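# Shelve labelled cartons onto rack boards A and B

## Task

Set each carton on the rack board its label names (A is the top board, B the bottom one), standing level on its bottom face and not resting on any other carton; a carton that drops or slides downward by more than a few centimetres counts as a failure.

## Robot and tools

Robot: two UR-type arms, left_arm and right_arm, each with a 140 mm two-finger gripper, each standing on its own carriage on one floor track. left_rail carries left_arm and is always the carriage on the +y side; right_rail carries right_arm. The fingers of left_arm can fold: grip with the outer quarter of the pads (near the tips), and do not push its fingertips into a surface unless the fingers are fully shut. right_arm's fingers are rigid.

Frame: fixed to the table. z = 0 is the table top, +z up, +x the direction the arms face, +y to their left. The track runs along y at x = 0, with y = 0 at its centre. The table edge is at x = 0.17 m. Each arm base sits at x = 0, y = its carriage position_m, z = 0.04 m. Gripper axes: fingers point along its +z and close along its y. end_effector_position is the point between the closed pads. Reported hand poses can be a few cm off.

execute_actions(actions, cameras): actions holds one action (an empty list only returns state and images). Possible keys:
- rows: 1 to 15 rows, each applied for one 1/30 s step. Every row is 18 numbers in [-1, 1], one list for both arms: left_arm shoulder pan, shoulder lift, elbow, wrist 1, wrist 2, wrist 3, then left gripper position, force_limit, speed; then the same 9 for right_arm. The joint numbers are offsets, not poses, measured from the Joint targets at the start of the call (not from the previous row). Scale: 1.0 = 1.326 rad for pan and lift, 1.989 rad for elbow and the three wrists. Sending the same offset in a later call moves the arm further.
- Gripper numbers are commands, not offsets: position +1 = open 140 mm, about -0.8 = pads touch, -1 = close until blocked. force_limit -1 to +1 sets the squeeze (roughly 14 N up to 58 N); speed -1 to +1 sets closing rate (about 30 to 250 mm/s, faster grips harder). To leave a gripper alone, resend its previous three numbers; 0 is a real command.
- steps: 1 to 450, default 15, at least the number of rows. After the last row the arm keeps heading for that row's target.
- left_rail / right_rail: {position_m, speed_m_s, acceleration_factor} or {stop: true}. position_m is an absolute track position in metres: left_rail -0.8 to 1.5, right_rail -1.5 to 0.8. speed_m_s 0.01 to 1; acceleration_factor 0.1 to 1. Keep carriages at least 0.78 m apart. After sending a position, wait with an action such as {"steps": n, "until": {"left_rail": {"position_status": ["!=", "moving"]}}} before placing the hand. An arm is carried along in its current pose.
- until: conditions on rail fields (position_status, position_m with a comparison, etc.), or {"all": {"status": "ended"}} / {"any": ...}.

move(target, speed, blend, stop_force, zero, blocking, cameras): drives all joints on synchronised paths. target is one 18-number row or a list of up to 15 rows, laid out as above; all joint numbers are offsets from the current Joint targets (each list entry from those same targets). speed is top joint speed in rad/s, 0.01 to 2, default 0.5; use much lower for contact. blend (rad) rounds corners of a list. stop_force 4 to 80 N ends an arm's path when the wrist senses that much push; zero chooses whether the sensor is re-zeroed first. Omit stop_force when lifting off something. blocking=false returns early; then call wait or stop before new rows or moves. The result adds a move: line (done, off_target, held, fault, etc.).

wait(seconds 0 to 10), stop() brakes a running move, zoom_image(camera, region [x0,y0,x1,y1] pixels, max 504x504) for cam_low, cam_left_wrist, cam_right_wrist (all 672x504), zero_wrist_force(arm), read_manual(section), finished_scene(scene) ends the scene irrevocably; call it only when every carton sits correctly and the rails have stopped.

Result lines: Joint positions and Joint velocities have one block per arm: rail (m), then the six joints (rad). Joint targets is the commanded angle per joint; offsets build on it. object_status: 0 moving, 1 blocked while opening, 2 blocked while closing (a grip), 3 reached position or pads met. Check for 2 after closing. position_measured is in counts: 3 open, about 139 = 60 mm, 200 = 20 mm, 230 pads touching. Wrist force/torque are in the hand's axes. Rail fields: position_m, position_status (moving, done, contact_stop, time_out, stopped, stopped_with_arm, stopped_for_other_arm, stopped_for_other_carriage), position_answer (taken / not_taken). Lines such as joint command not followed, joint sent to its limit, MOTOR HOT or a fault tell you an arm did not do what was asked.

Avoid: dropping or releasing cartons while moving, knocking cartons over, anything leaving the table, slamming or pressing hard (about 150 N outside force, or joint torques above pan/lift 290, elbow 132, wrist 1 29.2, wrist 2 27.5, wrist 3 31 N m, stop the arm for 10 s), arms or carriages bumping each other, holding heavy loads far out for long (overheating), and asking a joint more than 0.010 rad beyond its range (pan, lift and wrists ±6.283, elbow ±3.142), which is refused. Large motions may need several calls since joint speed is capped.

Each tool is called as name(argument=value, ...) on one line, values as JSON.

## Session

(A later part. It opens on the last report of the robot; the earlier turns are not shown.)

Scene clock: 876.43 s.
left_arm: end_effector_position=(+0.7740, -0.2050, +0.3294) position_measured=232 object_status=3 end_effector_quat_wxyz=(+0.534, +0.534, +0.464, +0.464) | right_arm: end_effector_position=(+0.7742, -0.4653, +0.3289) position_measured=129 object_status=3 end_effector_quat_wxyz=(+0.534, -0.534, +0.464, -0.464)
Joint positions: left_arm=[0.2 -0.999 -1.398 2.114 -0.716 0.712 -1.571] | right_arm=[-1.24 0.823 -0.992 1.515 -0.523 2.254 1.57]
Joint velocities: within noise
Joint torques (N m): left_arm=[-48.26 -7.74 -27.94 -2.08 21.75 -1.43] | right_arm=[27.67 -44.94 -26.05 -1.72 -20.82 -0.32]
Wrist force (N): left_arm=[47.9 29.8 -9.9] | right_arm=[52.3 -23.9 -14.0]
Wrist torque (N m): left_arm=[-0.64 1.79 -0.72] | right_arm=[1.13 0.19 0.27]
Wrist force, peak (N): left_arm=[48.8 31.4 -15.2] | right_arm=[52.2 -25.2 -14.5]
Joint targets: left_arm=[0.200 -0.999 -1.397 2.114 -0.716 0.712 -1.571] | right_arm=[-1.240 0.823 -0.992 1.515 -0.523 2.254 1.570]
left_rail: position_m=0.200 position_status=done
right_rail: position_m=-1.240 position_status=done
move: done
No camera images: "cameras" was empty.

move(target=[[0.01146,-0.01192,0.0083,-0.00085,0.00764,0,-1,-0.5,-0.5,-0.0092,-0.01486,0.01478,-0.00488,-0.00613,0,0,0,-0.5],[-0.18,-0.1325,0.09769,-0.00985,-0.12011,0,-1,-0.5,-0.5,0.08982,-0.08077,0.08602,-0.03218,0.05978,0,0,0,-0.5],[-0.45648,-0.2463,0.16521,-0.00151,-0.30443,0,-1,-0.5,-0.5,0.2132,-0.1264,0.13343,-0.04917,0.14203,0,0,0,-0.5],[-0.45648,-0.3902,0.05862,0.20096,-0.30443,0,-1,-0.5,-0.5,0.2132,-0.2239,0.05601,0.09326,0.14203,0,0,0,-0.5]], speed=[0.05,0.3,0.4,0.5], blend=[0,0.03,0.03,0])

Scene clock: 911.07 s.
left_arm: end_effector_position=(+0.4999, -0.1902, +0.5003) position_measured=232 object_status=3 end_effector_quat_wxyz=(+0.534, +0.533, +0.464, +0.463) | right_arm: end_effector_position=(+0.4999, -0.4800, +0.5002) position_measured=129 object_status=3 end_effector_quat_wxyz=(+0.534, -0.534, +0.464, -0.464)
Joint positions: left_arm=[0.2 -1.605 -1.915 2.23 -0.317 0.106 -1.571] | right_arm=[-1.24 1.106 -1.289 1.626 -0.337 2.537 1.57]
Joint velocities: within noise
Joint torques (N m): left_arm=[-14.16 -37.16 -58.68 2.6 -2.12 -1.02] | right_arm=[10.67 -86.14 -49.25 1.82 3.35 -0.64]
Wrist force (N): left_arm=[0.0 0.0 0.0] | right_arm=[-1.8 9.6 0.9]
Wrist torque (N m): left_arm=[0.07 0.10 -0.31] | right_arm=[1.48 0.22 -0.35]
Wrist force, peak (N): left_arm=[47.8 31.1 -9.3] | right_arm=[53.0 -25.8 -16.5]
Joint targets: left_arm=[0.200 -1.605 -1.915 2.230 -0.317 0.106 -1.571] | right_arm=[-1.240 1.106 -1.289 1.626 -0.337 2.537 1.570]
left_rail: position_m=0.200 position_status=done
right_rail: position_m=-1.240 position_status=done
move: done
camera_calibration:
cam_left_wrist: T_world_to_cam=[[-0.0181884, 0.00189562, 0.999833, -0.481722], [-0.466252, -0.884626, -0.00680459, 0.0644293], [0.884465, -0.466297, 0.0169738, -0.356522], [0, 0, 0, 1]] pos_world=[0.33661, -0.108336, 0.488131]
cam_right_wrist: T_world_to_cam=[[-0.0156978, 0.0198359, -0.99968, 0.524401], [-0.439176, 0.898061, 0.0247159, 0.640032], [0.898264, 0.439424, -0.0053861, -0.0593206], [0, 0, 0, 1]] pos_world=[0.342604, -0.559123, 0.508095]

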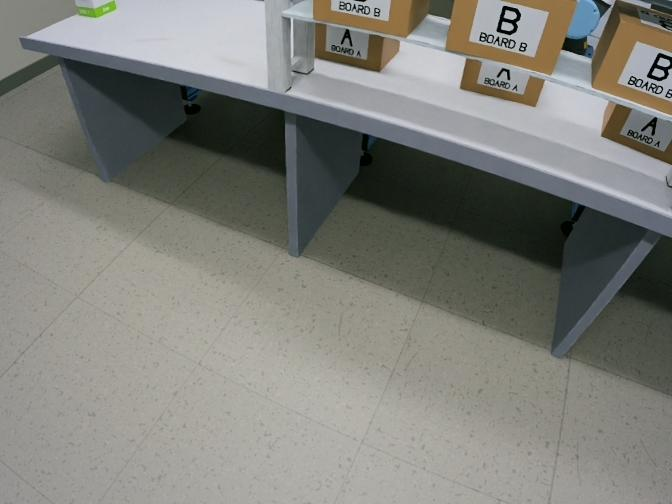

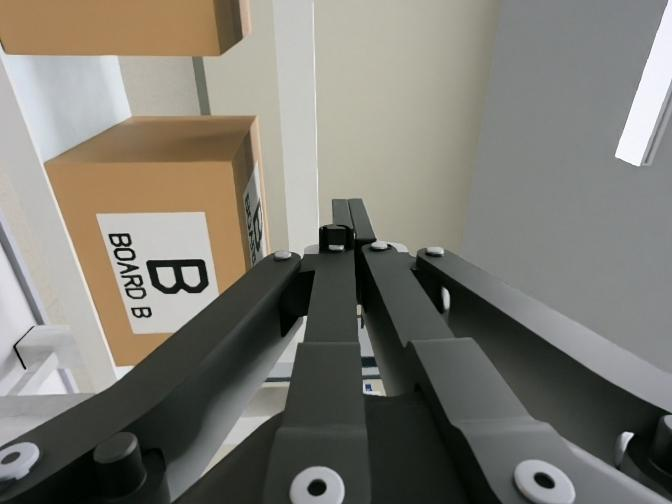

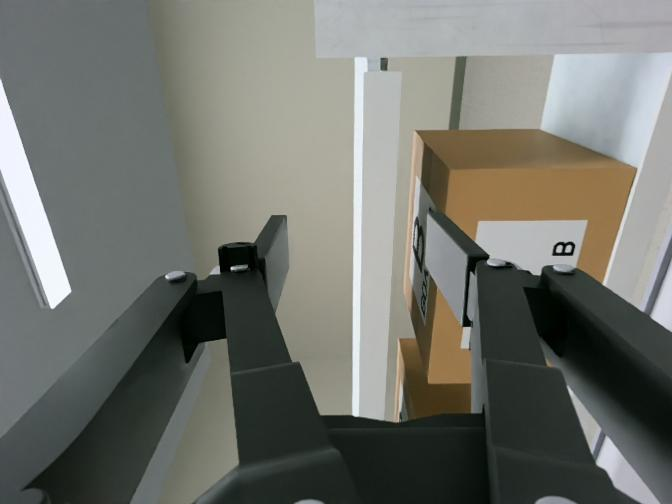

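move(target=[0.396,-0.1825,-0.2056,-0.4615,-0.843,0.649,-1,-0.5,-0.5,0,0,0,0,0,0,0,0,-0.5], speed=0.9, cameras=["cam_left_wrist"])

move(target=[0.603,0,0,0,0,0.4,-1,-0.5,-0.5,0,0,0,0,0,0,0,0,-0.5], speed=0.7, cameras=["cam_left_wrist"])

Scene clock: 927.70 s.
left_arm: end_effector_position=(+0.3049, -0.0002, +0.5785) position_measured=232 object_status=3 end_effector_quat_wxyz=(+0.000, +0.389, +0.921, +0.001) | right_arm: end_effector_position=(+0.4999, -0.4800, +0.5003) position_measured=129 object_status=3 end_effector_quat_wxyz=(+0.534, -0.534, +0.464, -0.464)
Joint positions: left_arm=[0.2 -1.08 -2.157 1.821 -1.234 -1.57 -0.281] | right_arm=[-1.24 1.106 -1.289 1.626 -0.337 2.537 1.57]
Joint velocities: within noise
Joint torques (N m): left_arm=[9.9 -19.57 -61.62 -8.29 -2.83 3.25] | right_arm=[3.82 -85.41 -38.5 0.62 1.73 -0.76]
Wrist force (N): left_arm=[0.2 0.1 -0.2] | right_arm=[-1.7 9.9 1.0]
Wrist torque (N m): left_arm=[0.02 -0.04 0.01] | right_arm=[1.53 0.21 -0.35]
Wrist force, peak (N): left_arm=[3.5 -0.9 -0.1] | right_arm=[-2.1 9.9 0.6]
Joint targets: left_arm=[0.200 -1.080 -2.157 1.821 -1.234 -1.570 -0.281] | right_arm=[-1.240 1.106 -1.289 1.626 -0.337 2.537 1.570]
left_rail: position_m=0.200 position_status=done
right_rail: position_m=-1.240 position_status=done
move: done
camera_calibration:
cam_left_wrist: T_world_to_cam=[[0.718024, 0.69575, 0.0193397, -0.22096], [0.650429, -0.680625, 0.337182, -0.397391], [0.247758, -0.229526, -0.941241, 0.65171], [0, 0, 0, 1]] pos_world=[0.255663, 0.0328434, 0.751682]
Images, in order (width x height): cam_left_wrist 672x504.

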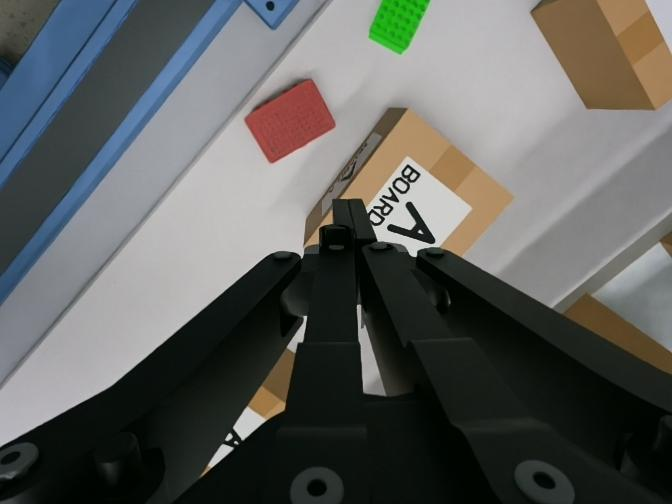

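Scene clock: 929.53 s.
left_arm: end_effector_position=(+0.3561, +0.2789, +0.5786) position_measured=232 object_status=3 end_effector_quat_wxyz=(-0.001, +0.387, +0.922, +0.000) | right_arm: end_effector_position=(+0.4999, -0.4801, +0.5003) position_measured=129 object_status=3 end_effector_quat_wxyz=(+0.534, -0.534, +0.464, -0.464)
Joint positions: left_arm=[0.2 -0.28 -2.157 1.821 -1.234 -1.57 0.515] | right_arm=[-1.24 1.106 -1.289 1.626 -0.337 2.537 1.57]
Joint velocities: within noise
Joint torques (N m): left_arm=[14.45 -7.26 -59.19 -7.68 -0.47 3.08] | right_arm=[1.55 -84.56 -36.23 0.66 0.97 -0.76]
Wrist force (N): left_arm=[0.3 -0.1 -0.1] | right_arm=[-2.0 9.6 0.8]
Wrist torque (N m): left_arm=[-0.02 -0.06 0.00] | right_arm=[1.47 0.27 -0.34]
Wrist force, peak (N): left_arm=[2.1 1.4 -0.1] | right_arm=[-1.7 9.9 0.5]
Joint targets: left_arm=[0.200 -0.280 -2.157 1.821 -1.234 -1.570 0.515] | right_arm=[-1.240 1.106 -1.289 1.626 -0.337 2.537 1.570]
left_rail: position_m=0.200 position_status=done
right_rail: position_m=-1.240 position_status=done
move: done
camera_calibration:
cam_left_wrist: T_world_to_cam=[[0.715333, 0.698546, 0.0182355, -0.451133], [0.653394, -0.677892, 0.336956, -0.242414], [0.247741, -0.229121, -0.941344, 0.703119], [0, 0, 0, 1]] pos_world=[0.30691, 0.311906, 0.751786]
Images, in order (width x height): cam_left_wrist 672x504.

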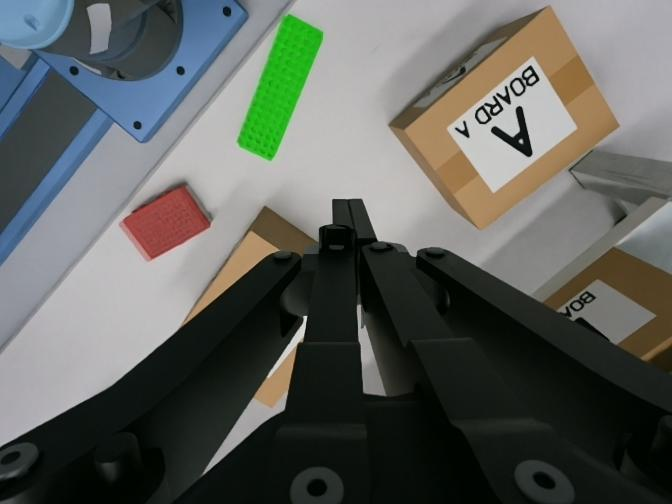

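zoom_image(camera="cam_left_wrist", region=[372, 0, 632, 240])

move(target=[-0.9,0,0,0,0,-0.35,-1,-0.5,-0.5,0,0,0,0,0,0,0,0,-0.5], speed=0.8, cameras=["cam_left_wrist"])

Scaled by 1.938.

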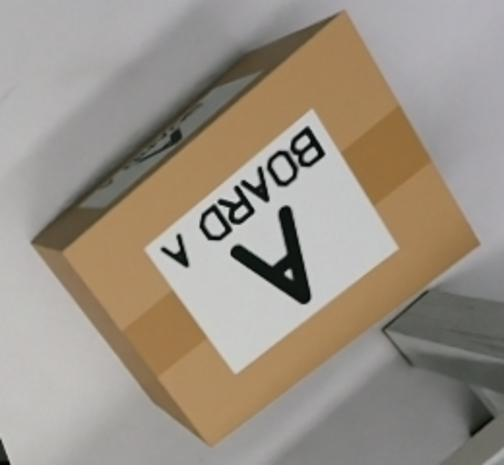

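Scene clock: 938.77 s.
left_arm: end_effector_position=(+0.2048, -0.1019, +0.5786) position_measured=232 object_status=3 end_effector_quat_wxyz=(+0.000, +0.602, +0.798, +0.001) | right_arm: end_effector_position=(+0.4999, -0.4801, +0.5003) position_measured=129 object_status=3 end_effector_quat_wxyz=(+0.534, -0.534, +0.464, -0.464)
Joint positions: left_arm=[0.2 -1.473 -2.157 1.821 -1.234 -1.57 -0.181] | right_arm=[-1.24 1.106 -1.289 1.626 -0.337 2.537 1.57]
Joint velocities: within noise
Joint torques (N m): left_arm=[-12.11 7.11 -50.19 -4.05 1.6 -3.1] | right_arm=[-4.77 -84.31 -34.53 -0.53 -0.64 -0.67]
Wrist force (N): left_arm=[-0.2 0.3 0.1] | right_arm=[-1.8 9.5 0.8]
Wrist torque (N m): left_arm=[0.06 0.04 0.00] | right_arm=[1.45 0.23 -0.35]
Wrist force, peak (N): left_arm=[-1.4 -2.3 -0.3] | right_arm=[-2.0 9.9 0.5]
Joint targets: left_arm=[0.200 -1.473 -2.157 1.821 -1.234 -1.570 -0.181] | right_arm=[-1.240 1.106 -1.289 1.626 -0.337 2.537 1.570]
left_rail: position_m=0.200 position_status=done
right_rail: position_m=-1.240 position_status=done
move: done
camera_calibration:
cam_left_wrist: T_world_to_cam=[[0.961851, 0.272912, 0.0190251, -0.171169], [0.250796, -0.907411, 0.337203, -0.342753], [0.10929, -0.319567, -0.94124, 0.672415], [0, 0, 0, 1]] pos_world=[0.177112, -0.0494221, 0.751738]
Images, in order (width x height): cam_left_wrist 672x504.

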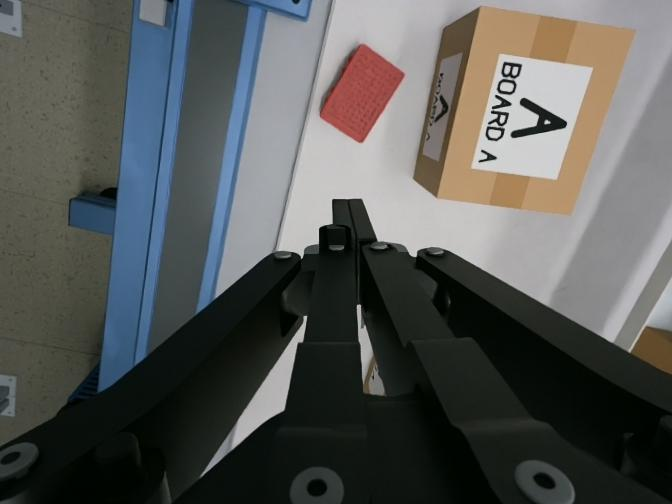

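execute_actions(actions=[{"left_rail":{"position_m":0.71},"right_rail":{"position_m":-0.81},"steps":150,"until":{"all":{"status":"ended"}}}], cameras=[])

Scene clock: 989.70 s.
left_arm: end_effector_position=(+0.2047, +0.4080, +0.5786) position_measured=232 object_status=3 end_effector_quat_wxyz=(+0.000, +0.602, +0.798, +0.001) end_effector_velocity=(+0.000, +0.001, +0.001) end_effector_angular_velocity=(-0.002, +0.000, +0.001) | right_arm: end_effector_position=(+0.4999, -0.0501, +0.5003) position_measured=129 object_status=3 end_effector_quat_wxyz=(+0.534, -0.534, +0.464, -0.464)
Joint positions: left_arm=[0.71 -1.473 -2.157 1.821 -1.234 -1.57 -0.181] | right_arm=[-0.81 1.106 -1.289 1.626 -0.337 2.537 1.57]
Joint velocities: left_arm=[0.001 0.001 0 -0.002 0.001 0 0] | right_arm=[within noise]
Joint torques (N m): left_arm=[-3.41 13.51 -41.03 -1.48 1.75 -2.64] | right_arm=[-11.22 -67.12 -39.45 -1.34 -2.04 -1]
Wrist force (N): left_arm=[-0.1 0.1 -0.4] | right_arm=[-1.8 9.4 0.8]
Wrist torque (N m): left_arm=[0.02 0.01 0.00] | right_arm=[1.43 0.22 -0.35]
Wrist force, peak (N): left_arm=[1.6 0.5 -0.3] | right_arm=[-3.5 9.7 0.9]
Joint targets: left_arm=[0.710 -1.473 -2.157 1.821 -1.234 -1.570 -0.181] | right_arm=[-0.810 1.106 -1.289 1.626 -0.337 2.537 1.570]
Tool commands: left_gripper/position=-1.0 left_gripper/force_limit=-0.5 left_gripper/speed=-0.5 right_gripper/position=+0.0 right_gripper/force_limit=+0.0 right_gripper/speed=-0.5
left_rail: position_m=0.710 position_status=done
right_rail: position_m=-0.810 position_status=done
No camera images: "cameras" was empty.

move(target=[[-0.24276,0.42926,0.07516,0.428,0.67667,-0.69874,-1,-0.5,-0.5,-0.0406,-0.20505,0.15983,-0.02313,-0.09814,0.0004,0,0,-0.5],[-0.24276,0.63919,0.18828,0.17493,0.67667,-0.69874,-1,-0.5,-0.5,-0.0406,0.0002,0.27119,-0.27135,-0.09814,0.0004,0,0,-0.5],[-0.24276,0.82145,0.20817,0.03354,0.67667,-0.69874,-1,-0.5,-0.5,-0.0406,0.17698,0.29063,-0.40861,-0.09814,0.0004,0,0,-0.5]], speed=[0.8,0.4,0.25], blend=[0.02,0.02,0])

Scene clock: 1019.93 s.
left_arm: end_effector_position=(+0.3947, +0.1646, +0.1120) position_measured=232 object_status=3 end_effector_quat_wxyz=(+0.500, +0.500, +0.500, +0.500) | right_arm: end_effector_position=(+0.4418, -0.1636, +0.1121) position_measured=129 object_status=3 end_effector_quat_wxyz=(+0.565, -0.565, +0.425, -0.425)
Joint positions: left_arm=[0.71 -1.795 -1.068 2.235 -1.168 -0.224 -1.571] | right_arm=[-0.81 1.052 -1.055 2.204 -1.15 2.342 1.571]
Joint velocities: within noise
Joint torques (N m): left_arm=[-14.71 -44.97 -7.15 -1.47 2.22 -2.45] | right_arm=[-15.28 -55.28 -10.39 -6.66 -2.59 1.77]
Wrist force (N): left_arm=[0.0 -0.1 -0.4] | right_arm=[-2.0 9.6 -0.2]
Wrist torque (N m): left_arm=[0.01 0.10 -0.28] | right_arm=[1.49 0.27 -0.32]
Wrist force, peak (N): left_arm=[1.7 -3.0 -2.0] | right_arm=[-2.0 10.8 -0.3]
Joint targets: left_arm=[0.710 -1.795 -1.068 2.235 -1.168 -0.224 -1.571] | right_arm=[-0.810 1.052 -1.054 2.204 -1.150 2.342 1.571]
left_rail: position_m=0.710 position_status=done
right_rail: position_m=-0.810 position_status=done
move: done
camera_calibration:
cam_left_wrist: T_world_to_cam=[[-0.0181543, -0.00225815, 0.999833, -0.0954289], [-0.338085, -0.941079, -0.00826416, 0.285479], [0.94094, -0.338179, 0.0163211, -0.134778], [0, 0, 0, 1]] pos_world=[0.221602, 0.222864, 0.0999719]
cam_right_wrist: T_world_to_cam=[[-0.0185087, 0.0182287, -0.999663, 0.130251], [-0.561302, 0.827219, 0.0254767, 0.382216], [0.827404, 0.561584, -0.00507894, -0.0970806], [0, 0, 0, 1]] pos_world=[0.297274, -0.264031, 0.119977]

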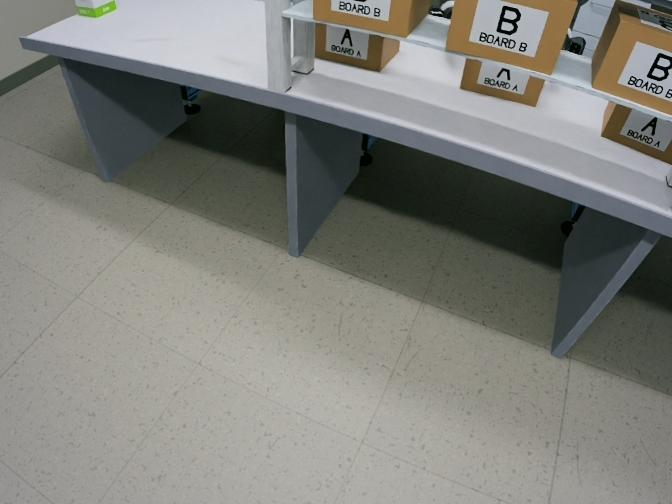

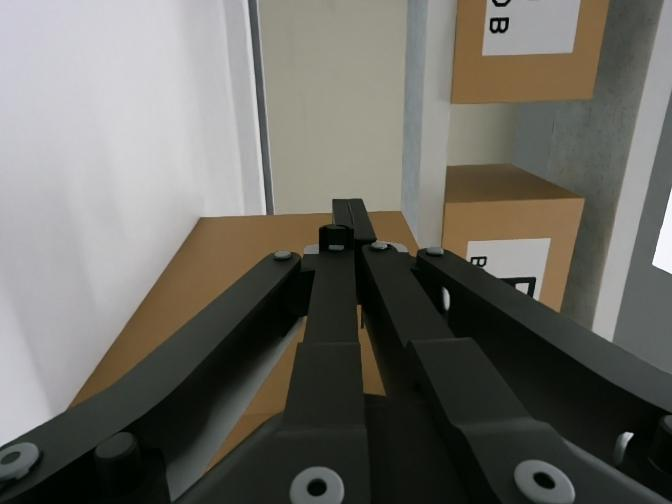

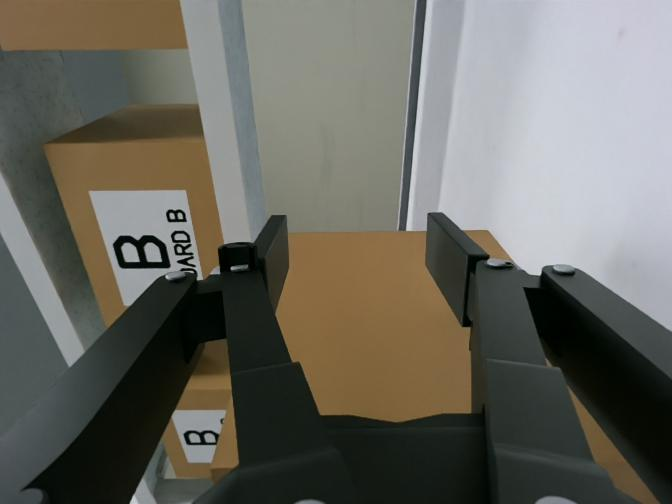

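move(target=[0.01976,0.027,-0.04118,0.02358,0.01312,0,-1,-0.5,-0.5,0.03317,0.02584,-0.03916,0.02194,0.02211,0,0,0,-0.5], speed=0.03, stop_force=6, cameras=[])

move(target=[0.01976,0.027,-0.04118,0.02358,0.01312,0,-1,-0.5,-0.5,0.03317,0.02584,-0.03916,0.02194,0.02211,0,0,0,-0.5], speed=0.03, stop_force=34, cameras=["cam_left_wrist"])

Scene clock: 1033.90 s.
left_arm: end_effector_position=(+0.3981, +0.1391, +0.1119) position_measured=232 object_status=3 end_effector_quat_wxyz=(+0.500, +0.500, +0.500, +0.500) | right_arm: end_effector_position=(+0.4374, -0.1304, +0.1120) position_measured=129 object_status=3 end_effector_quat_wxyz=(+0.565, -0.565, +0.425, -0.425)
Joint positions: left_arm=[0.71 -1.779 -1.045 2.184 -1.138 -0.208 -1.571] | right_arm=[-0.81 1.088 -1.026 2.141 -1.114 2.378 1.571]
Joint velocities: within noise
Joint torques (N m): left_arm=[-17.24 -89.55 -11.98 -1.38 -1.42 -2.55] | right_arm=[-13.41 -82.93 -13.74 -5.68 -4.33 1.54]
Wrist force (N): left_arm=[2.5 -1.4 -0.4] | right_arm=[2.3 7.7 -0.6]
Wrist torque (N m): left_arm=[0.15 0.20 -0.26] | right_arm=[1.56 0.31 -0.23]
Wrist force, peak (N): left_arm=[8.4 0.3 -3.7] | right_arm=[8.0 7.4 -3.3]
Joint targets: left_arm=[0.710 -1.779 -1.045 2.184 -1.138 -0.208 -1.571] | right_arm=[-0.810 1.088 -1.026 2.141 -1.114 2.378 1.571]
left_rail: position_m=0.710 position_status=done
right_rail: position_m=-0.810 position_status=done
move: contact (left_arm, right_arm); left_arm: the elbow is farthest, 0.031 rad from its target; right_arm: the elbow is farthest, 0.014 rad from its target
No camera images: "cameras" was empty.

Scene clock: 1035.53 s.
left_arm: end_effector_position=(+0.3987, +0.1357, +0.1119) position_measured=232 object_status=3 end_effector_quat_wxyz=(+0.500, +0.500, +0.500, +0.500) | right_arm: end_effector_position=(+0.4368, -0.1267, +0.1120) position_measured=129 object_status=3 end_effector_quat_wxyz=(+0.565, -0.565, +0.425, -0.425)
Joint positions: left_arm=[0.71 -1.776 -1.042 2.177 -1.134 -0.206 -1.571] | right_arm=[-0.81 1.092 -1.023 2.133 -1.11 2.382 1.571]
Joint velocities: within noise
Joint torques (N m): left_arm=[-27.38 -99.35 -33.6 -5.2 5.98 -2.69] | right_arm=[4.03 -79.41 -25.11 -6.54 -19.53 1.43]
Wrist force (N): left_arm=[34.0 -12.8 -1.9] | right_arm=[34.0 0.8 -4.1]
Wrist torque (N m): left_arm=[0.37 1.35 -0.14] | right_arm=[1.88 1.04 0.30]
Wrist force, peak (N): left_arm=[41.9 -13.0 -5.6] | right_arm=[41.9 1.1 -7.4]
Joint targets: left_arm=[0.710 -1.776 -1.042 2.177 -1.134 -0.206 -1.571] | right_arm=[-0.810 1.092 -1.023 2.133 -1.110 2.382 1.571]
left_rail: position_m=0.710 position_status=done
right_rail: position_m=-0.810 position_status=done
move: contact (left_arm, right_arm); left_arm: the elbow is farthest, 0.074 rad from its target; right_arm: the elbow is farthest, 0.070 rad from its target
camera_calibration:
cam_left_wrist: T_world_to_cam=[[-0.0183354, -0.00314208, 0.999827, -0.0950964], [-0.337552, -0.941263, -0.00914826, 0.259523], [0.941128, -0.337661, 0.0161978, -0.14845], [0, 0, 0, 1]] pos_world=[0.22557, 0.193855, 0.0998587]
Images, in order (width x height): cam_left_wrist 672x504.

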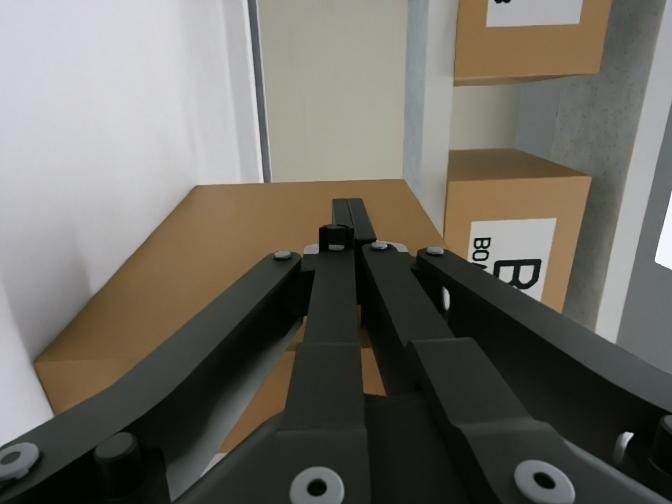

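move(target=[[0.0006,-0.05682,-0.00336,0.04073,0.0008,0,-1,-0.5,-0.5,0.0009,-0.05452,-0.00288,0.03923,0.0004,0,0,0,-0.5],[0.0006,-0.11339,-0.00933,0.08442,0.0008,0,-1,-0.5,-0.5,0.0009,-0.10888,-0.00868,0.08127,0.0004,0,0,0,-0.5]], speed=0.1, blend=0.02, cameras=["cam_left_wrist"])

Scene clock: 1096.93 s.
left_arm: end_effector_position=(+0.3990, +0.1344, +0.2000) position_measured=232 object_status=3 end_effector_quat_wxyz=(+0.500, +0.500, +0.500, +0.500) | right_arm: end_effector_position=(+0.4363, -0.1260, +0.1999) position_measured=129 object_status=3 end_effector_quat_wxyz=(+0.565, -0.565, +0.425, -0.425)
Joint positions: left_arm=[0.71 -1.776 -1.192 2.158 -0.966 -0.204 -1.571] | right_arm=[-0.81 1.093 -1.167 2.116 -0.949 2.383 1.571]
Joint velocities: within noise
Joint torques (N m): left_arm=[-7.52 -91.07 -70.06 -0.14 23.94 -2.88] | right_arm=[38.03 -87.72 -58.38 -3.31 -11.18 1.83]
Wrist force (N): left_arm=[47.9 -12.1 -8.5] | right_arm=[47.3 16.8 -3.4]
Wrist torque (N m): left_arm=[0.48 1.21 -0.22] | right_arm=[1.09 1.35 0.50]
Wrist force, peak (N): left_arm=[54.5 -13.4 -8.9] | right_arm=[54.1 18.0 -3.8]
Joint targets: left_arm=[0.710 -1.776 -1.192 2.158 -0.966 -0.205 -1.571] | right_arm=[-0.810 1.093 -1.168 2.116 -0.949 2.383 1.571]
left_rail: position_m=0.710 position_status=done
right_rail: position_m=-0.810 position_status=done
move: done
camera_calibration:
cam_left_wrist: T_world_to_cam=[[-0.0181334, -0.00214775, 0.999833, -0.183427], [-0.338343, -0.940988, -0.00815766, 0.259294], [0.940848, -0.338434, 0.0163366, -0.150352], [0, 0, 0, 1]] pos_world=[0.225863, 0.192714, 0.187968]
Images, in order (width x height): cam_left_wrist 672x504.

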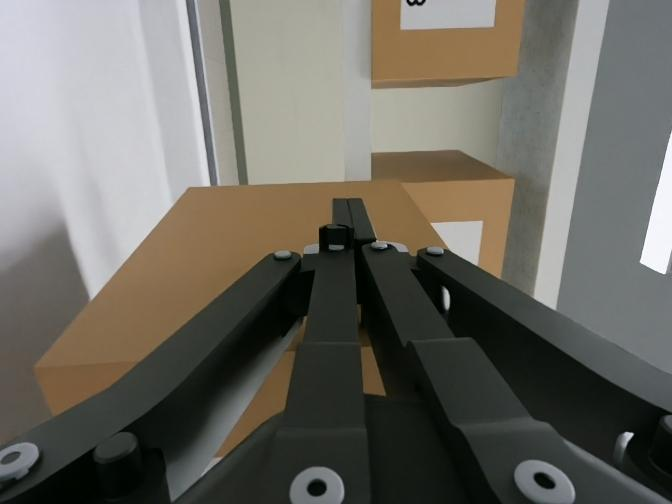

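move(target=[[0,-0.05831,-0.01065,0.04953,0,0,-1,-0.5,-0.5,0,-0.05607,-0.01037,0.04774,0,0,0,0,-0.5],[0,-0.11103,-0.02533,0.09935,0,0,-1,-0.5,-0.5,0,-0.10695,-0.02468,0.09598,0,0,0,0,-0.5],[0,-0.15774,-0.04385,0.14901,0,0,-1,-0.5,-0.5,0,-0.15206,-0.04282,0.14419,0,0,0,0,-0.5],[0,-0.1981,-0.06603,0.1981,0,0,-1,-0.5,-0.5,0,-0.19125,-0.06456,0.19205,0,0,0,0,-0.5],[0,-0.23189,-0.09165,0.24624,0,0,-1,-0.5,-0.5,0,-0.22434,-0.08973,0.23928,0,0,0,0,-0.5],[0,-0.25945,-0.12052,0.29349,0,0,-1,-0.5,-0.5,0,-0.25139,-0.1182,0.28579,0,0,0,0,-0.5],[0,-0.28436,-0.15935,0.34892,0,0,-1,-0.5,-0.5,0,-0.2758,-0.15658,0.34045,0,0,0,0,-0.5],[0,-0.30185,-0.20642,0.40765,0,0,-1,-0.5,-0.5,0,-0.29306,-0.20319,0.39856,0,0,0,0,-0.5]], speed=0.15, blend=0.02, cameras=["cam_left_wrist"])

Scene clock: 1114.43 s.
left_arm: end_effector_position=(+0.3990, +0.1345, +0.6250) position_measured=232 object_status=3 end_effector_quat_wxyz=(+0.500, +0.500, +0.500, +0.500) | right_arm: end_effector_position=(+0.4363, -0.1259, +0.6247) position_measured=129 object_status=3 end_effector_quat_wxyz=(+0.565, -0.565, +0.425, -0.425)
Joint positions: left_arm=[0.71 -1.776 -1.592 1.748 -0.155 -0.204 -1.571] | right_arm=[-0.81 1.093 -1.556 1.712 -0.156 2.383 1.571]
Joint velocities: within noise
Joint torques (N m): left_arm=[-29.63 -50.85 -77.29 -0.55 27.19 -2.58] | right_arm=[27.82 -50.46 -64.9 -3.83 -27.52 1.63]
Wrist force (N): left_arm=[54.1 -12.8 -8.8] | right_arm=[53.6 17.3 -4.2]
Wrist torque (N m): left_arm=[0.43 1.42 -0.22] | right_arm=[1.12 1.48 0.55]
Wrist force, peak (N): left_arm=[66.4 -14.1 -10.4] | right_arm=[66.3 17.5 -5.8]
Joint targets: left_arm=[0.710 -1.776 -1.592 1.747 -0.155 -0.205 -1.571] | right_arm=[-0.810 1.093 -1.556 1.712 -0.156 2.383 1.571]
left_rail: position_m=0.710 position_status=done
right_rail: position_m=-0.810 position_status=done
move: done
camera_calibration:
cam_left_wrist: T_world_to_cam=[[-0.0181361, -0.00216075, 0.999833, -0.608397], [-0.338357, -0.940982, -0.00817108, 0.262825], [0.940843, -0.338449, 0.0163347, -0.157289], [0, 0, 0, 1]] pos_world=[0.225879, 0.192764, 0.613012]
Images, in order (width x height): cam_left_wrist 672x504.

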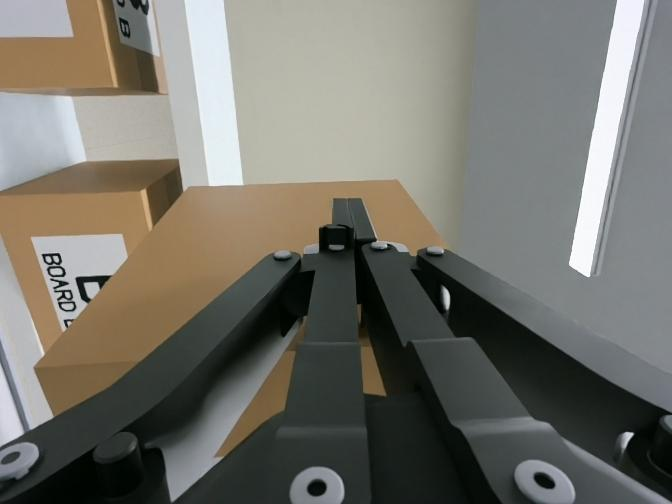

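move(target=[[0.08832,0.00607,-0.00326,-0.00079,0.0704,0,-1,-0.5,-0.5,-0.05919,0.02354,-0.0156,-0.0001,-0.02772,0,0,0,-0.5],[0.17338,0.01891,-0.0118,-0.0008,0.1387,0,-1,-0.5,-0.5,-0.11267,0.05177,-0.03596,0.00145,-0.05161,0,0,0,-0.5],[0.25518,0.03851,-0.02563,-0.00005,0.20491,0,-1,-0.5,-0.5,-0.16045,0.08471,-0.06109,0.00462,-0.07167,0,0,0,-0.5],[0.33372,0.06488,-0.04474,0.00149,0.26902,0,-1,-0.5,-0.5,-0.2025,0.12234,-0.09099,0.00943,-0.0879,0,0,0,-0.5],[0.409,0.09802,-0.06914,0.0038,0.33104,0,-1,-0.5,-0.5,-0.23885,0.16467,-0.12565,0.01587,-0.10029,0,0,0,-0.5],[0.48101,0.13793,-0.09882,0.00687,0.39096,0,-1,-0.5,-0.5,-0.26948,0.2117,-0.16508,0.02395,-0.10886,0,0,0,-0.5]], speed=0.12, blend=0.02)

Scene clock: 1154.60 s.
left_arm: end_effector_position=(+0.7739, +0.1326, +0.6251) position_measured=232 object_status=3 end_effector_quat_wxyz=(+0.534, +0.534, +0.464, +0.464) | right_arm: end_effector_position=(+0.7737, -0.1321, +0.6253) position_measured=129 object_status=3 end_effector_quat_wxyz=(+0.534, -0.534, +0.464, -0.464)
Joint positions: left_arm=[0.71 -1.138 -1.41 1.551 -0.142 0.573 -1.571] | right_arm=[-0.81 0.736 -1.275 1.384 -0.108 2.166 1.571]
Joint velocities: within noise
Joint torques (N m): left_arm=[-15.94 -39.51 -76.07 -2.37 19.88 -2.5] | right_arm=[12.5 -68.99 -64.82 -3.42 -19.93 1.47]
Wrist force (N): left_arm=[35.4 -10.1 -4.3] | right_arm=[34.6 20.0 -3.4]
Wrist torque (N m): left_arm=[0.44 1.32 -0.21] | right_arm=[0.90 0.99 -0.32]
Wrist force, peak (N): left_arm=[68.9 -12.9 -14.6] | right_arm=[69.3 17.7 -2.4]
Joint targets: left_arm=[0.710 -1.138 -1.410 1.551 -0.142 0.573 -1.571] | right_arm=[-0.810 0.736 -1.275 1.384 -0.108 2.166 1.571]
left_rail: position_m=0.710 position_status=done
right_rail: position_m=-0.810 position_status=done
move: done
camera_calibration:
cam_left_wrist: T_world_to_cam=[[-0.0183489, 0.000391767, 0.999832, -0.601826], [-0.466093, -0.884698, -0.0082071, 0.479336], [0.884545, -0.466165, 0.0164159, -0.450229], [0, 0, 0, 1]] pos_world=[0.61062, 0.214422, 0.61305]
cam_right_wrist: T_world_to_cam=[[-0.0158204, 0.0205586, -0.999663, 0.647044], [-0.439752, 0.897759, 0.0254222, 0.444728], [0.89798, 0.440006, -0.00516222, -0.457279], [0, 0, 0, 1]] pos_world=[0.616434, -0.211355, 0.63316]

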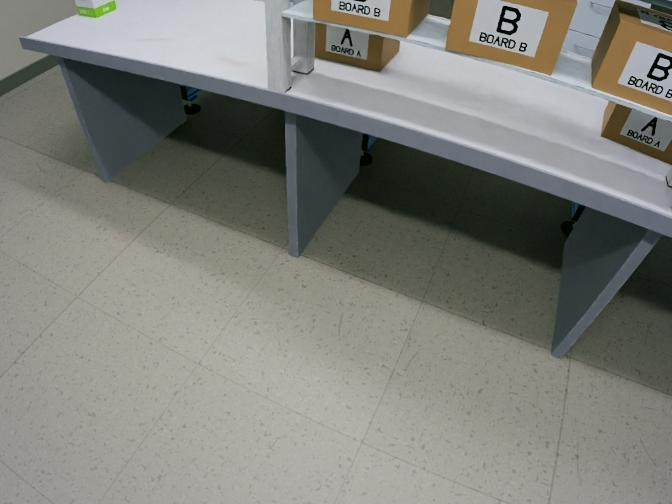

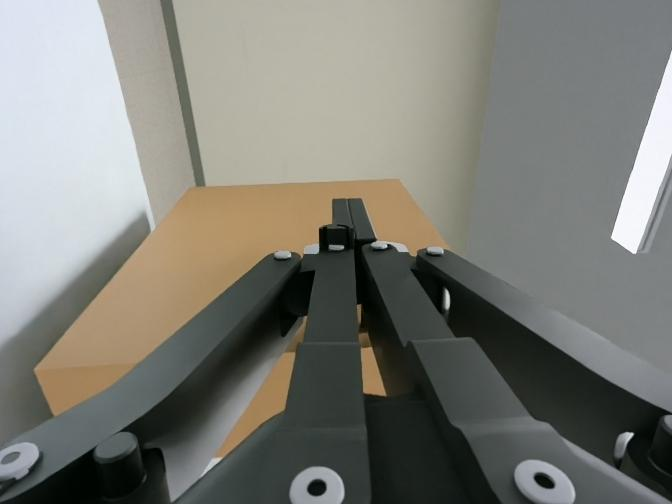

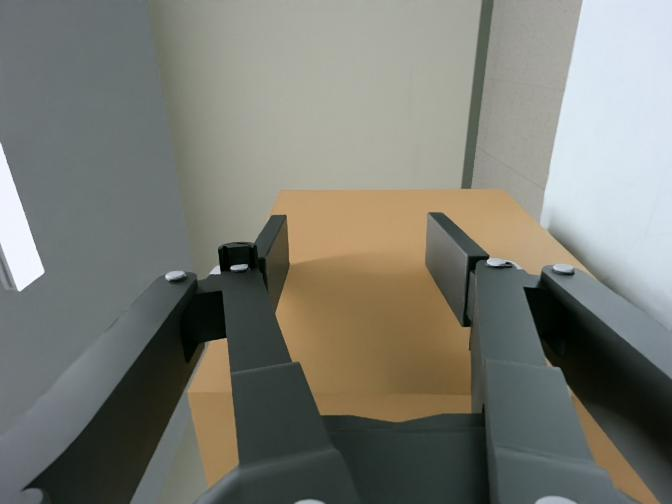

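move(target=[0,0.00923,0.02866,-0.03434,0,0,-1,-0.5,-0.5,0,0.00697,0.02915,-0.03429,0,0,0,0,-0.5], speed=0.035, stop_force=10, cameras=[])

move(target=[0,0.0007,0.0022,-0.0026,0,0,-1,-0.5,-0.5,0,0.0005,0.0022,-0.0026,0,0,0,0,-0.5], speed=0.03)

Scene clock: 1167.43 s.
left_arm: end_effector_position=(+0.7743, +0.1321, +0.5969) position_measured=232 object_status=3 end_effector_quat_wxyz=(+0.534, +0.534, +0.464, +0.464) | right_arm: end_effector_position=(+0.7740, -0.1319, +0.5966) position_measured=129 object_status=3 end_effector_quat_wxyz=(+0.534, -0.533, +0.464, -0.464)
Joint positions: left_arm=[0.71 -1.138 -1.401 1.591 -0.189 0.573 -1.571] | right_arm=[-0.81 0.736 -1.269 1.426 -0.159 2.166 1.571]
Joint velocities: within noise
Joint torques (N m): left_arm=[-21.71 -81.95 -76.3 -3.07 19.18 -2.9] | right_arm=[21.6 -82.55 -57.1 -1.69 -18.02 1.24]
Wrist force (N): left_arm=[39.9 -9.7 -5.1] | right_arm=[40.5 11.9 -2.4]
Wrist torque (N m): left_arm=[0.39 1.33 -0.22] | right_arm=[2.11 1.13 -0.40]
Wrist force, peak (N): left_arm=[42.6 -6.9 -6.5] | right_arm=[40.1 20.5 -3.7]
Joint targets: left_arm=[0.710 -1.138 -1.401 1.591 -0.189 0.573 -1.571] | right_arm=[-0.810 0.736 -1.269 1.426 -0.159 2.166 1.571]
left_rail: position_m=0.710 position_status=done
right_rail: position_m=-0.810 position_status=done
move: contact (left_arm, right_arm); left_arm: the wrist 1 is farthest, 0.021 rad from its target; right_arm: the wrist 1 is farthest, 0.018 rad from its target
No camera images: "cameras" was empty.

Scene clock: 1168.13 s.
left_arm: end_effector_position=(+0.7742, +0.1322, +0.5940) position_measured=232 object_status=3 end_effector_quat_wxyz=(+0.534, +0.534, +0.464, +0.464) | right_arm: end_effector_position=(+0.7740, -0.1320, +0.5938) position_measured=129 object_status=3 end_effector_quat_wxyz=(+0.534, -0.533, +0.464, -0.464)
Joint positions: left_arm=[0.71 -1.138 -1.4 1.595 -0.194 0.573 -1.571] | right_arm=[-0.81 0.736 -1.268 1.43 -0.164 2.166 1.571]
Joint velocities: within noise
Joint torques (N m): left_arm=[-21.72 -32.22 -50.78 -11.65 19.42 -2.28] | right_arm=[22.52 -47.94 -36 -8.77 -18.15 1.41]
Wrist force (N): left_arm=[42.9 -2.6 -10.5] | right_arm=[41.0 3.5 -6.0]
Wrist torque (N m): left_arm=[-0.16 1.05 -0.34] | right_arm=[2.55 1.06 -0.46]
Wrist force, peak (N): left_arm=[43.0 -3.4 -10.0] | right_arm=[40.9 12.8 -2.2]
Joint targets: left_arm=[0.710 -1.138 -1.400 1.595 -0.195 0.573 -1.571] | right_arm=[-0.810 0.736 -1.268 1.430 -0.164 2.166 1.571]
left_rail: position_m=0.710 position_status=done
right_rail: position_m=-0.810 position_status=done
move: done
camera_calibration:
cam_left_wrist: T_world_to_cam=[[-0.0181463, -0.0000462833, 0.999835, -0.570828], [-0.466098, -0.884692, -0.00850033, 0.47902], [0.884547, -0.466176, 0.0160324, -0.44998], [0, 0, 0, 1]] pos_world=[0.61094, 0.213989, 0.58202]
cam_right_wrist: T_world_to_cam=[[-0.014828, 0.0214568, -0.99966, 0.614926], [-0.439702, 0.897773, 0.0257921, 0.445252], [0.898021, 0.439935, -0.0038776, -0.458608], [0, 0, 0, 1]] pos_world=[0.616736, -0.211172, 0.601454]

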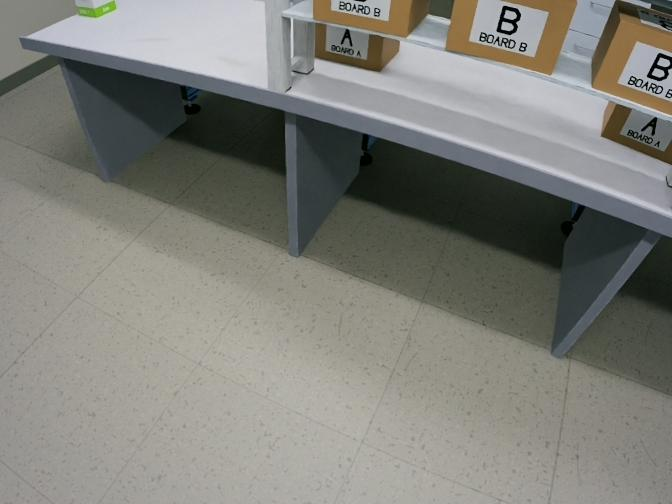

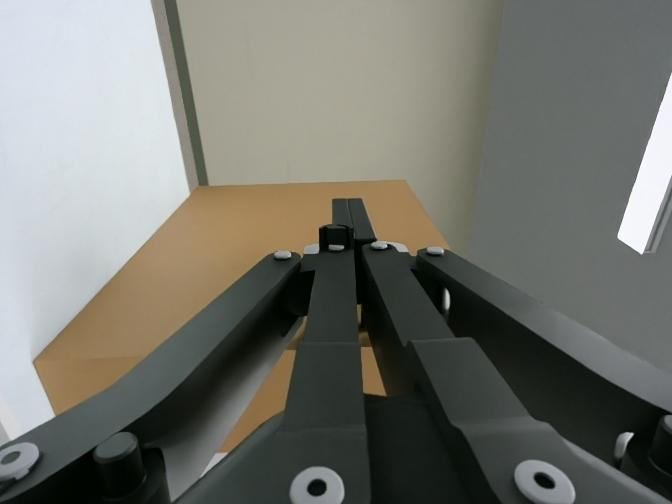

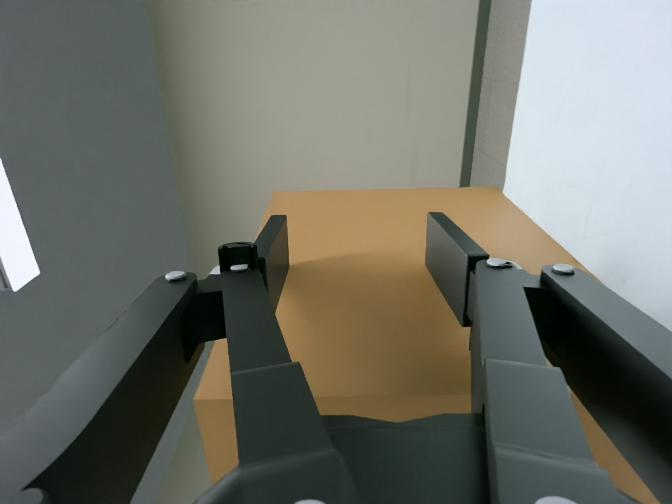

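move(target=[[0.00701,-0.01471,0.01131,-0.00151,0.00458,0,-1,-0.5,-0.5,-0.01146,-0.01538,0.01297,-0.00171,-0.00724,0,0,0,-0.5],[-0.14879,-0.1129,0.08301,-0.00774,-0.0993,0,-1,-0.5,-0.5,0.09118,-0.10136,0.08421,-0.01564,0.06119,0,0,0,-0.5],[-0.34314,-0.1874,0.13117,-0.00623,-0.22886,0,-1,-0.5,-0.5,0.22564,-0.16312,0.13117,-0.02142,0.15083,0,0,0,-0.5]], speed=[0.05,0.3,0.4], blend=[0,0.03,0], cameras=["cam_left_wrist"])

execute_actions(actions=[{"left_rail":{"position_m":1.2},"right_rail":{"position_m":-0.28},"steps":150,"until":{"all":{"status":"ended"}}}], cameras=["cam_right_wrist"])

Scene clock: 1240.73 s.
left_arm: end_effector_position=(+0.5002, +0.1472, +0.5940) position_measured=232 object_status=3 end_effector_quat_wxyz=(+0.534, +0.534, +0.464, +0.464) | right_arm: end_effector_position=(+0.5002, -0.1473, +0.5937) position_measured=129 object_status=3 end_effector_quat_wxyz=(+0.533, -0.534, +0.464, -0.464)
Joint positions: left_arm=[0.71 -1.593 -1.648 1.856 -0.207 0.118 -1.571] | right_arm=[-0.81 1.035 -1.484 1.691 -0.206 2.466 1.571]
Joint velocities: within noise
Joint torques (N m): left_arm=[-18.65 -63.32 -36.15 1.52 -1.99 -2.56] | right_arm=[12.18 -68.14 -35.14 -5.78 3.89 1.41]
Wrist force (N): left_arm=[0.1 -0.1 0.1] | right_arm=[-7.4 4.6 2.0]
Wrist torque (N m): left_arm=[0.05 0.09 -0.30] | right_arm=[0.37 1.44 -0.29]
Wrist force, peak (N): left_arm=[43.8 0.1 -11.6] | right_arm=[41.4 2.4 -7.3]
Joint targets: left_arm=[0.710 -1.593 -1.649 1.856 -0.207 0.118 -1.571] | right_arm=[-0.810 1.035 -1.484 1.691 -0.206 2.466 1.571]
left_rail: position_m=0.710 position_status=done
right_rail: position_m=-0.810 position_status=done
move: done
camera_calibration:
cam_left_wrist: T_world_to_cam=[[-0.0183086, -0.00021525, 0.999832, -0.575687], [-0.465912, -0.884788, -0.0087221, 0.364668], [0.884642, -0.465993, 0.0160989, -0.200718], [0, 0, 0, 1]] pos_world=[0.336926, 0.228997, 0.582003]
Images, in order (width x height): cam_left_wrist 672x504.

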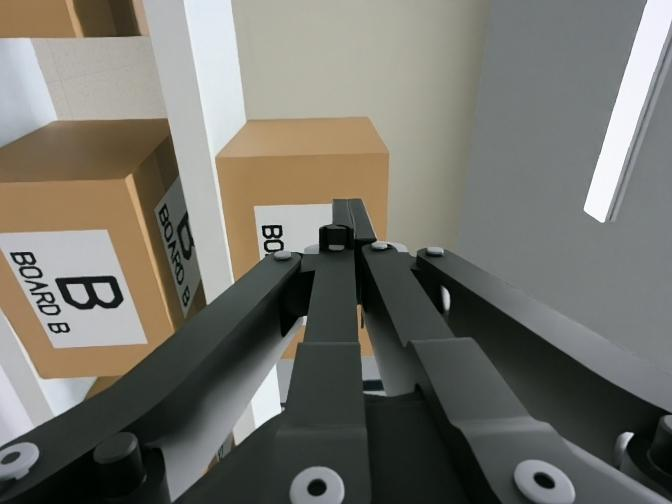

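Scene clock: 1242.80 s.
left_arm: end_effector_position=(+0.5001, +0.6372, +0.5940) position_measured=232 object_status=3 end_effector_quat_wxyz=(+0.534, +0.534, +0.464, +0.464) | right_arm: end_effector_position=(+0.5001, +0.3826, +0.5937) position_measured=129 object_status=3 end_effector_quat_wxyz=(+0.533, -0.534, +0.464, -0.464) end_effector_velocity=(+0.000, +0.001, +0.000) end_effector_angular_velocity=(+0.001, +0.000, +0.000)
Joint positions: left_arm=[1.2 -1.593 -1.649 1.856 -0.207 0.118 -1.571] | right_arm=[-0.28 1.035 -1.484 1.691 -0.206 2.466 1.571]
Joint velocities: left_arm=[within noise] | right_arm=[0.001 0 0 0 0 0 0.001]
Joint torques (N m): left_arm=[-4.97 -21.16 -47.5 1.71 1.17 -2.85] | right_arm=[6.81 -53.16 -45.03 -4.42 1.04 1.28]
Wrist force (N): left_arm=[-0.1 -0.1 -0.1] | right_arm=[-7.3 4.7 2.2]
Wrist torque (N m): left_arm=[0.03 0.14 -0.30] | right_arm=[0.40 1.42 -0.29]
Wrist force, peak (N): left_arm=[1.9 -0.3 0.0] | right_arm=[-8.8 5.1 2.5]
Joint targets: left_arm=[1.200 -1.593 -1.649 1.856 -0.207 0.118 -1.571] | right_arm=[-0.280 1.035 -1.484 1.691 -0.206 2.466 1.571]
Tool commands: left_gripper/position=-1.0 left_gripper/force_limit=-0.5 left_gripper/speed=-0.5 right_gripper/position=+0.0 right_gripper/force_limit=+0.0 right_gripper/speed=-0.5
left_rail: position_m=1.200 position_status=done
right_rail: position_m=-0.280 position_status=done
camera_calibration:
cam_right_wrist: T_world_to_cam=[[-0.0162058, 0.0199342, -0.99967, 0.600928], [-0.438947, 0.898165, 0.0250259, -0.137221], [0.898367, 0.439207, -0.00580543, -0.437778], [0, 0, 0, 1]] pos_world=[0.342791, 0.303544, 0.601622]
Images, in order (width x height): cam_right_wrist 672x504.

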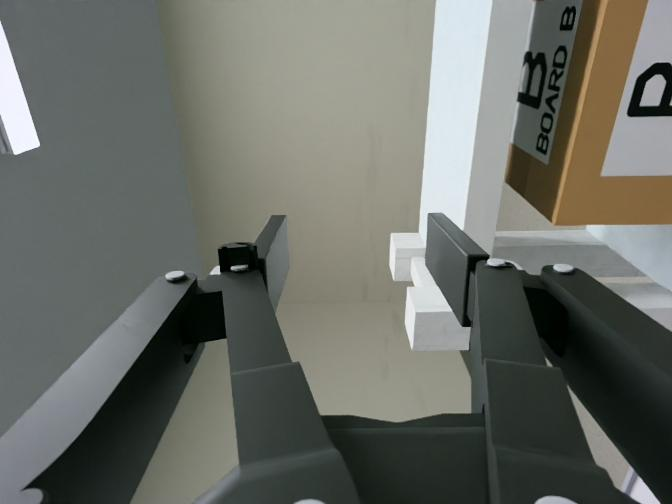

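move(target=[[0.0003,0.01274,0.07873,-0.08723,0.04495,0,-1,-0.5,-0.5,0.01335,-0.02647,0.10553,-0.08788,0.05364,0,0,0,-0.5],[0.0003,0.23009,0.19492,-0.34832,0.04495,0,-1,-0.5,-0.5,0.01335,0.17187,0.21438,-0.32901,0.05364,0,0,0,-0.5],[0.0003,0.42805,0.21564,-0.50096,0.04495,0,-1,-0.5,-0.5,0.01335,0.34593,0.23323,-0.46385,0.05364,0,0,0,-0.5]], speed=[0.5,0.4,0.25], blend=[0.02,0.02,0], cameras=["cam_left_wrist", "cam_right_wrist"])

Scene clock: 1253.03 s.
left_arm: end_effector_position=(+0.4952, +0.6259, +0.1081) position_measured=232 object_status=3 end_effector_quat_wxyz=(+0.554, +0.554, +0.439, +0.440) | right_arm: end_effector_position=(+0.4671, +0.3115, +0.1079) position_measured=129 object_status=3 end_effector_quat_wxyz=(+0.512, -0.513, +0.487, -0.487)
Joint positions: left_arm=[1.2 -1.592 -1.081 2.285 -1.203 0.207 -1.571] | right_arm=[-0.28 1.053 -1.026 2.155 -1.129 2.573 1.571]
Joint velocities: within noise
Joint torques (N m): left_arm=[9.36 -41.93 -6.07 -2.64 2.03 -2.45] | right_arm=[11.46 -60.96 -11.76 -5.83 2.78 1.28]
Wrist force (N): left_arm=[0.1 0.0 -0.2] | right_arm=[-7.3 4.8 2.5]
Wrist torque (N m): left_arm=[0.06 0.11 -0.29] | right_arm=[0.45 1.44 -0.35]
Wrist force, peak (N): left_arm=[-0.1 2.2 0.0] | right_arm=[-7.8 4.9 2.8]
Joint targets: left_arm=[1.200 -1.592 -1.081 2.285 -1.203 0.207 -1.571] | right_arm=[-0.280 1.053 -1.026 2.155 -1.129 2.573 1.571]
left_rail: position_m=1.200 position_status=done
right_rail: position_m=-0.280 position_status=done
move: done
camera_calibration:
cam_left_wrist: T_world_to_cam=[[-0.0182126, 0.00135171, 0.999833, -0.0909099], [-0.542711, -0.839874, -0.0087504, 0.791517], [0.839722, -0.54278, 0.0160299, 0.104931], [0, 0, 0, 1]] pos_world=[0.339797, 0.721851, 0.0961388]
cam_right_wrist: T_world_to_cam=[[-0.0142874, 0.0212937, -0.999671, 0.114943], [-0.357409, 0.933614, 0.0249947, -0.124845], [0.933839, 0.357648, -0.00572838, -0.370905], [0, 0, 0, 1]] pos_world=[0.303387, 0.246763, 0.115901]
Images, in order (width x height): cam_left_wrist 672x504, cam_right_wrist 672x504.

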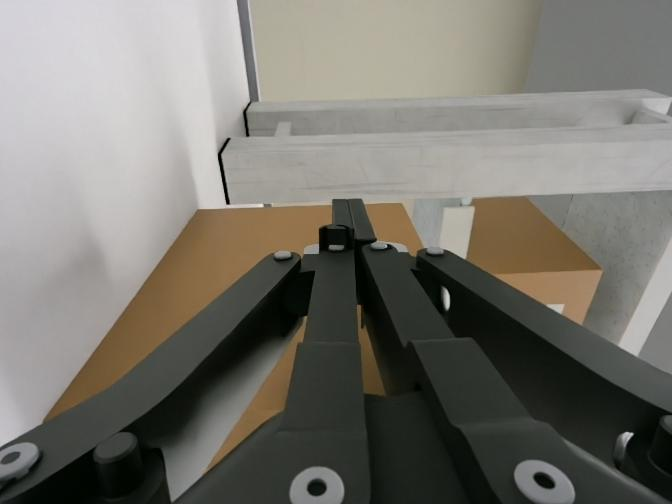

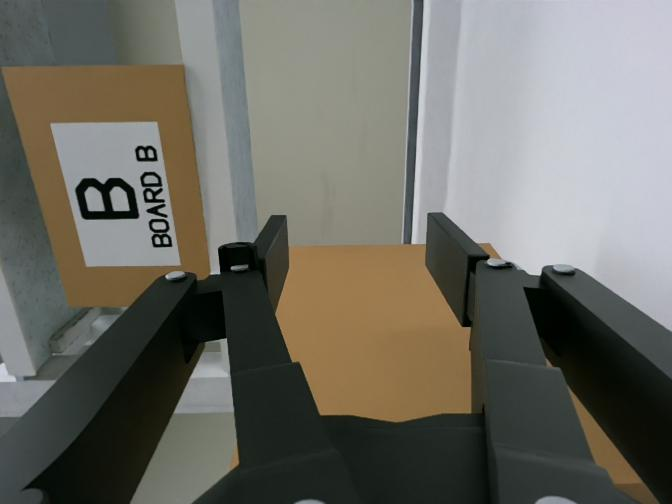

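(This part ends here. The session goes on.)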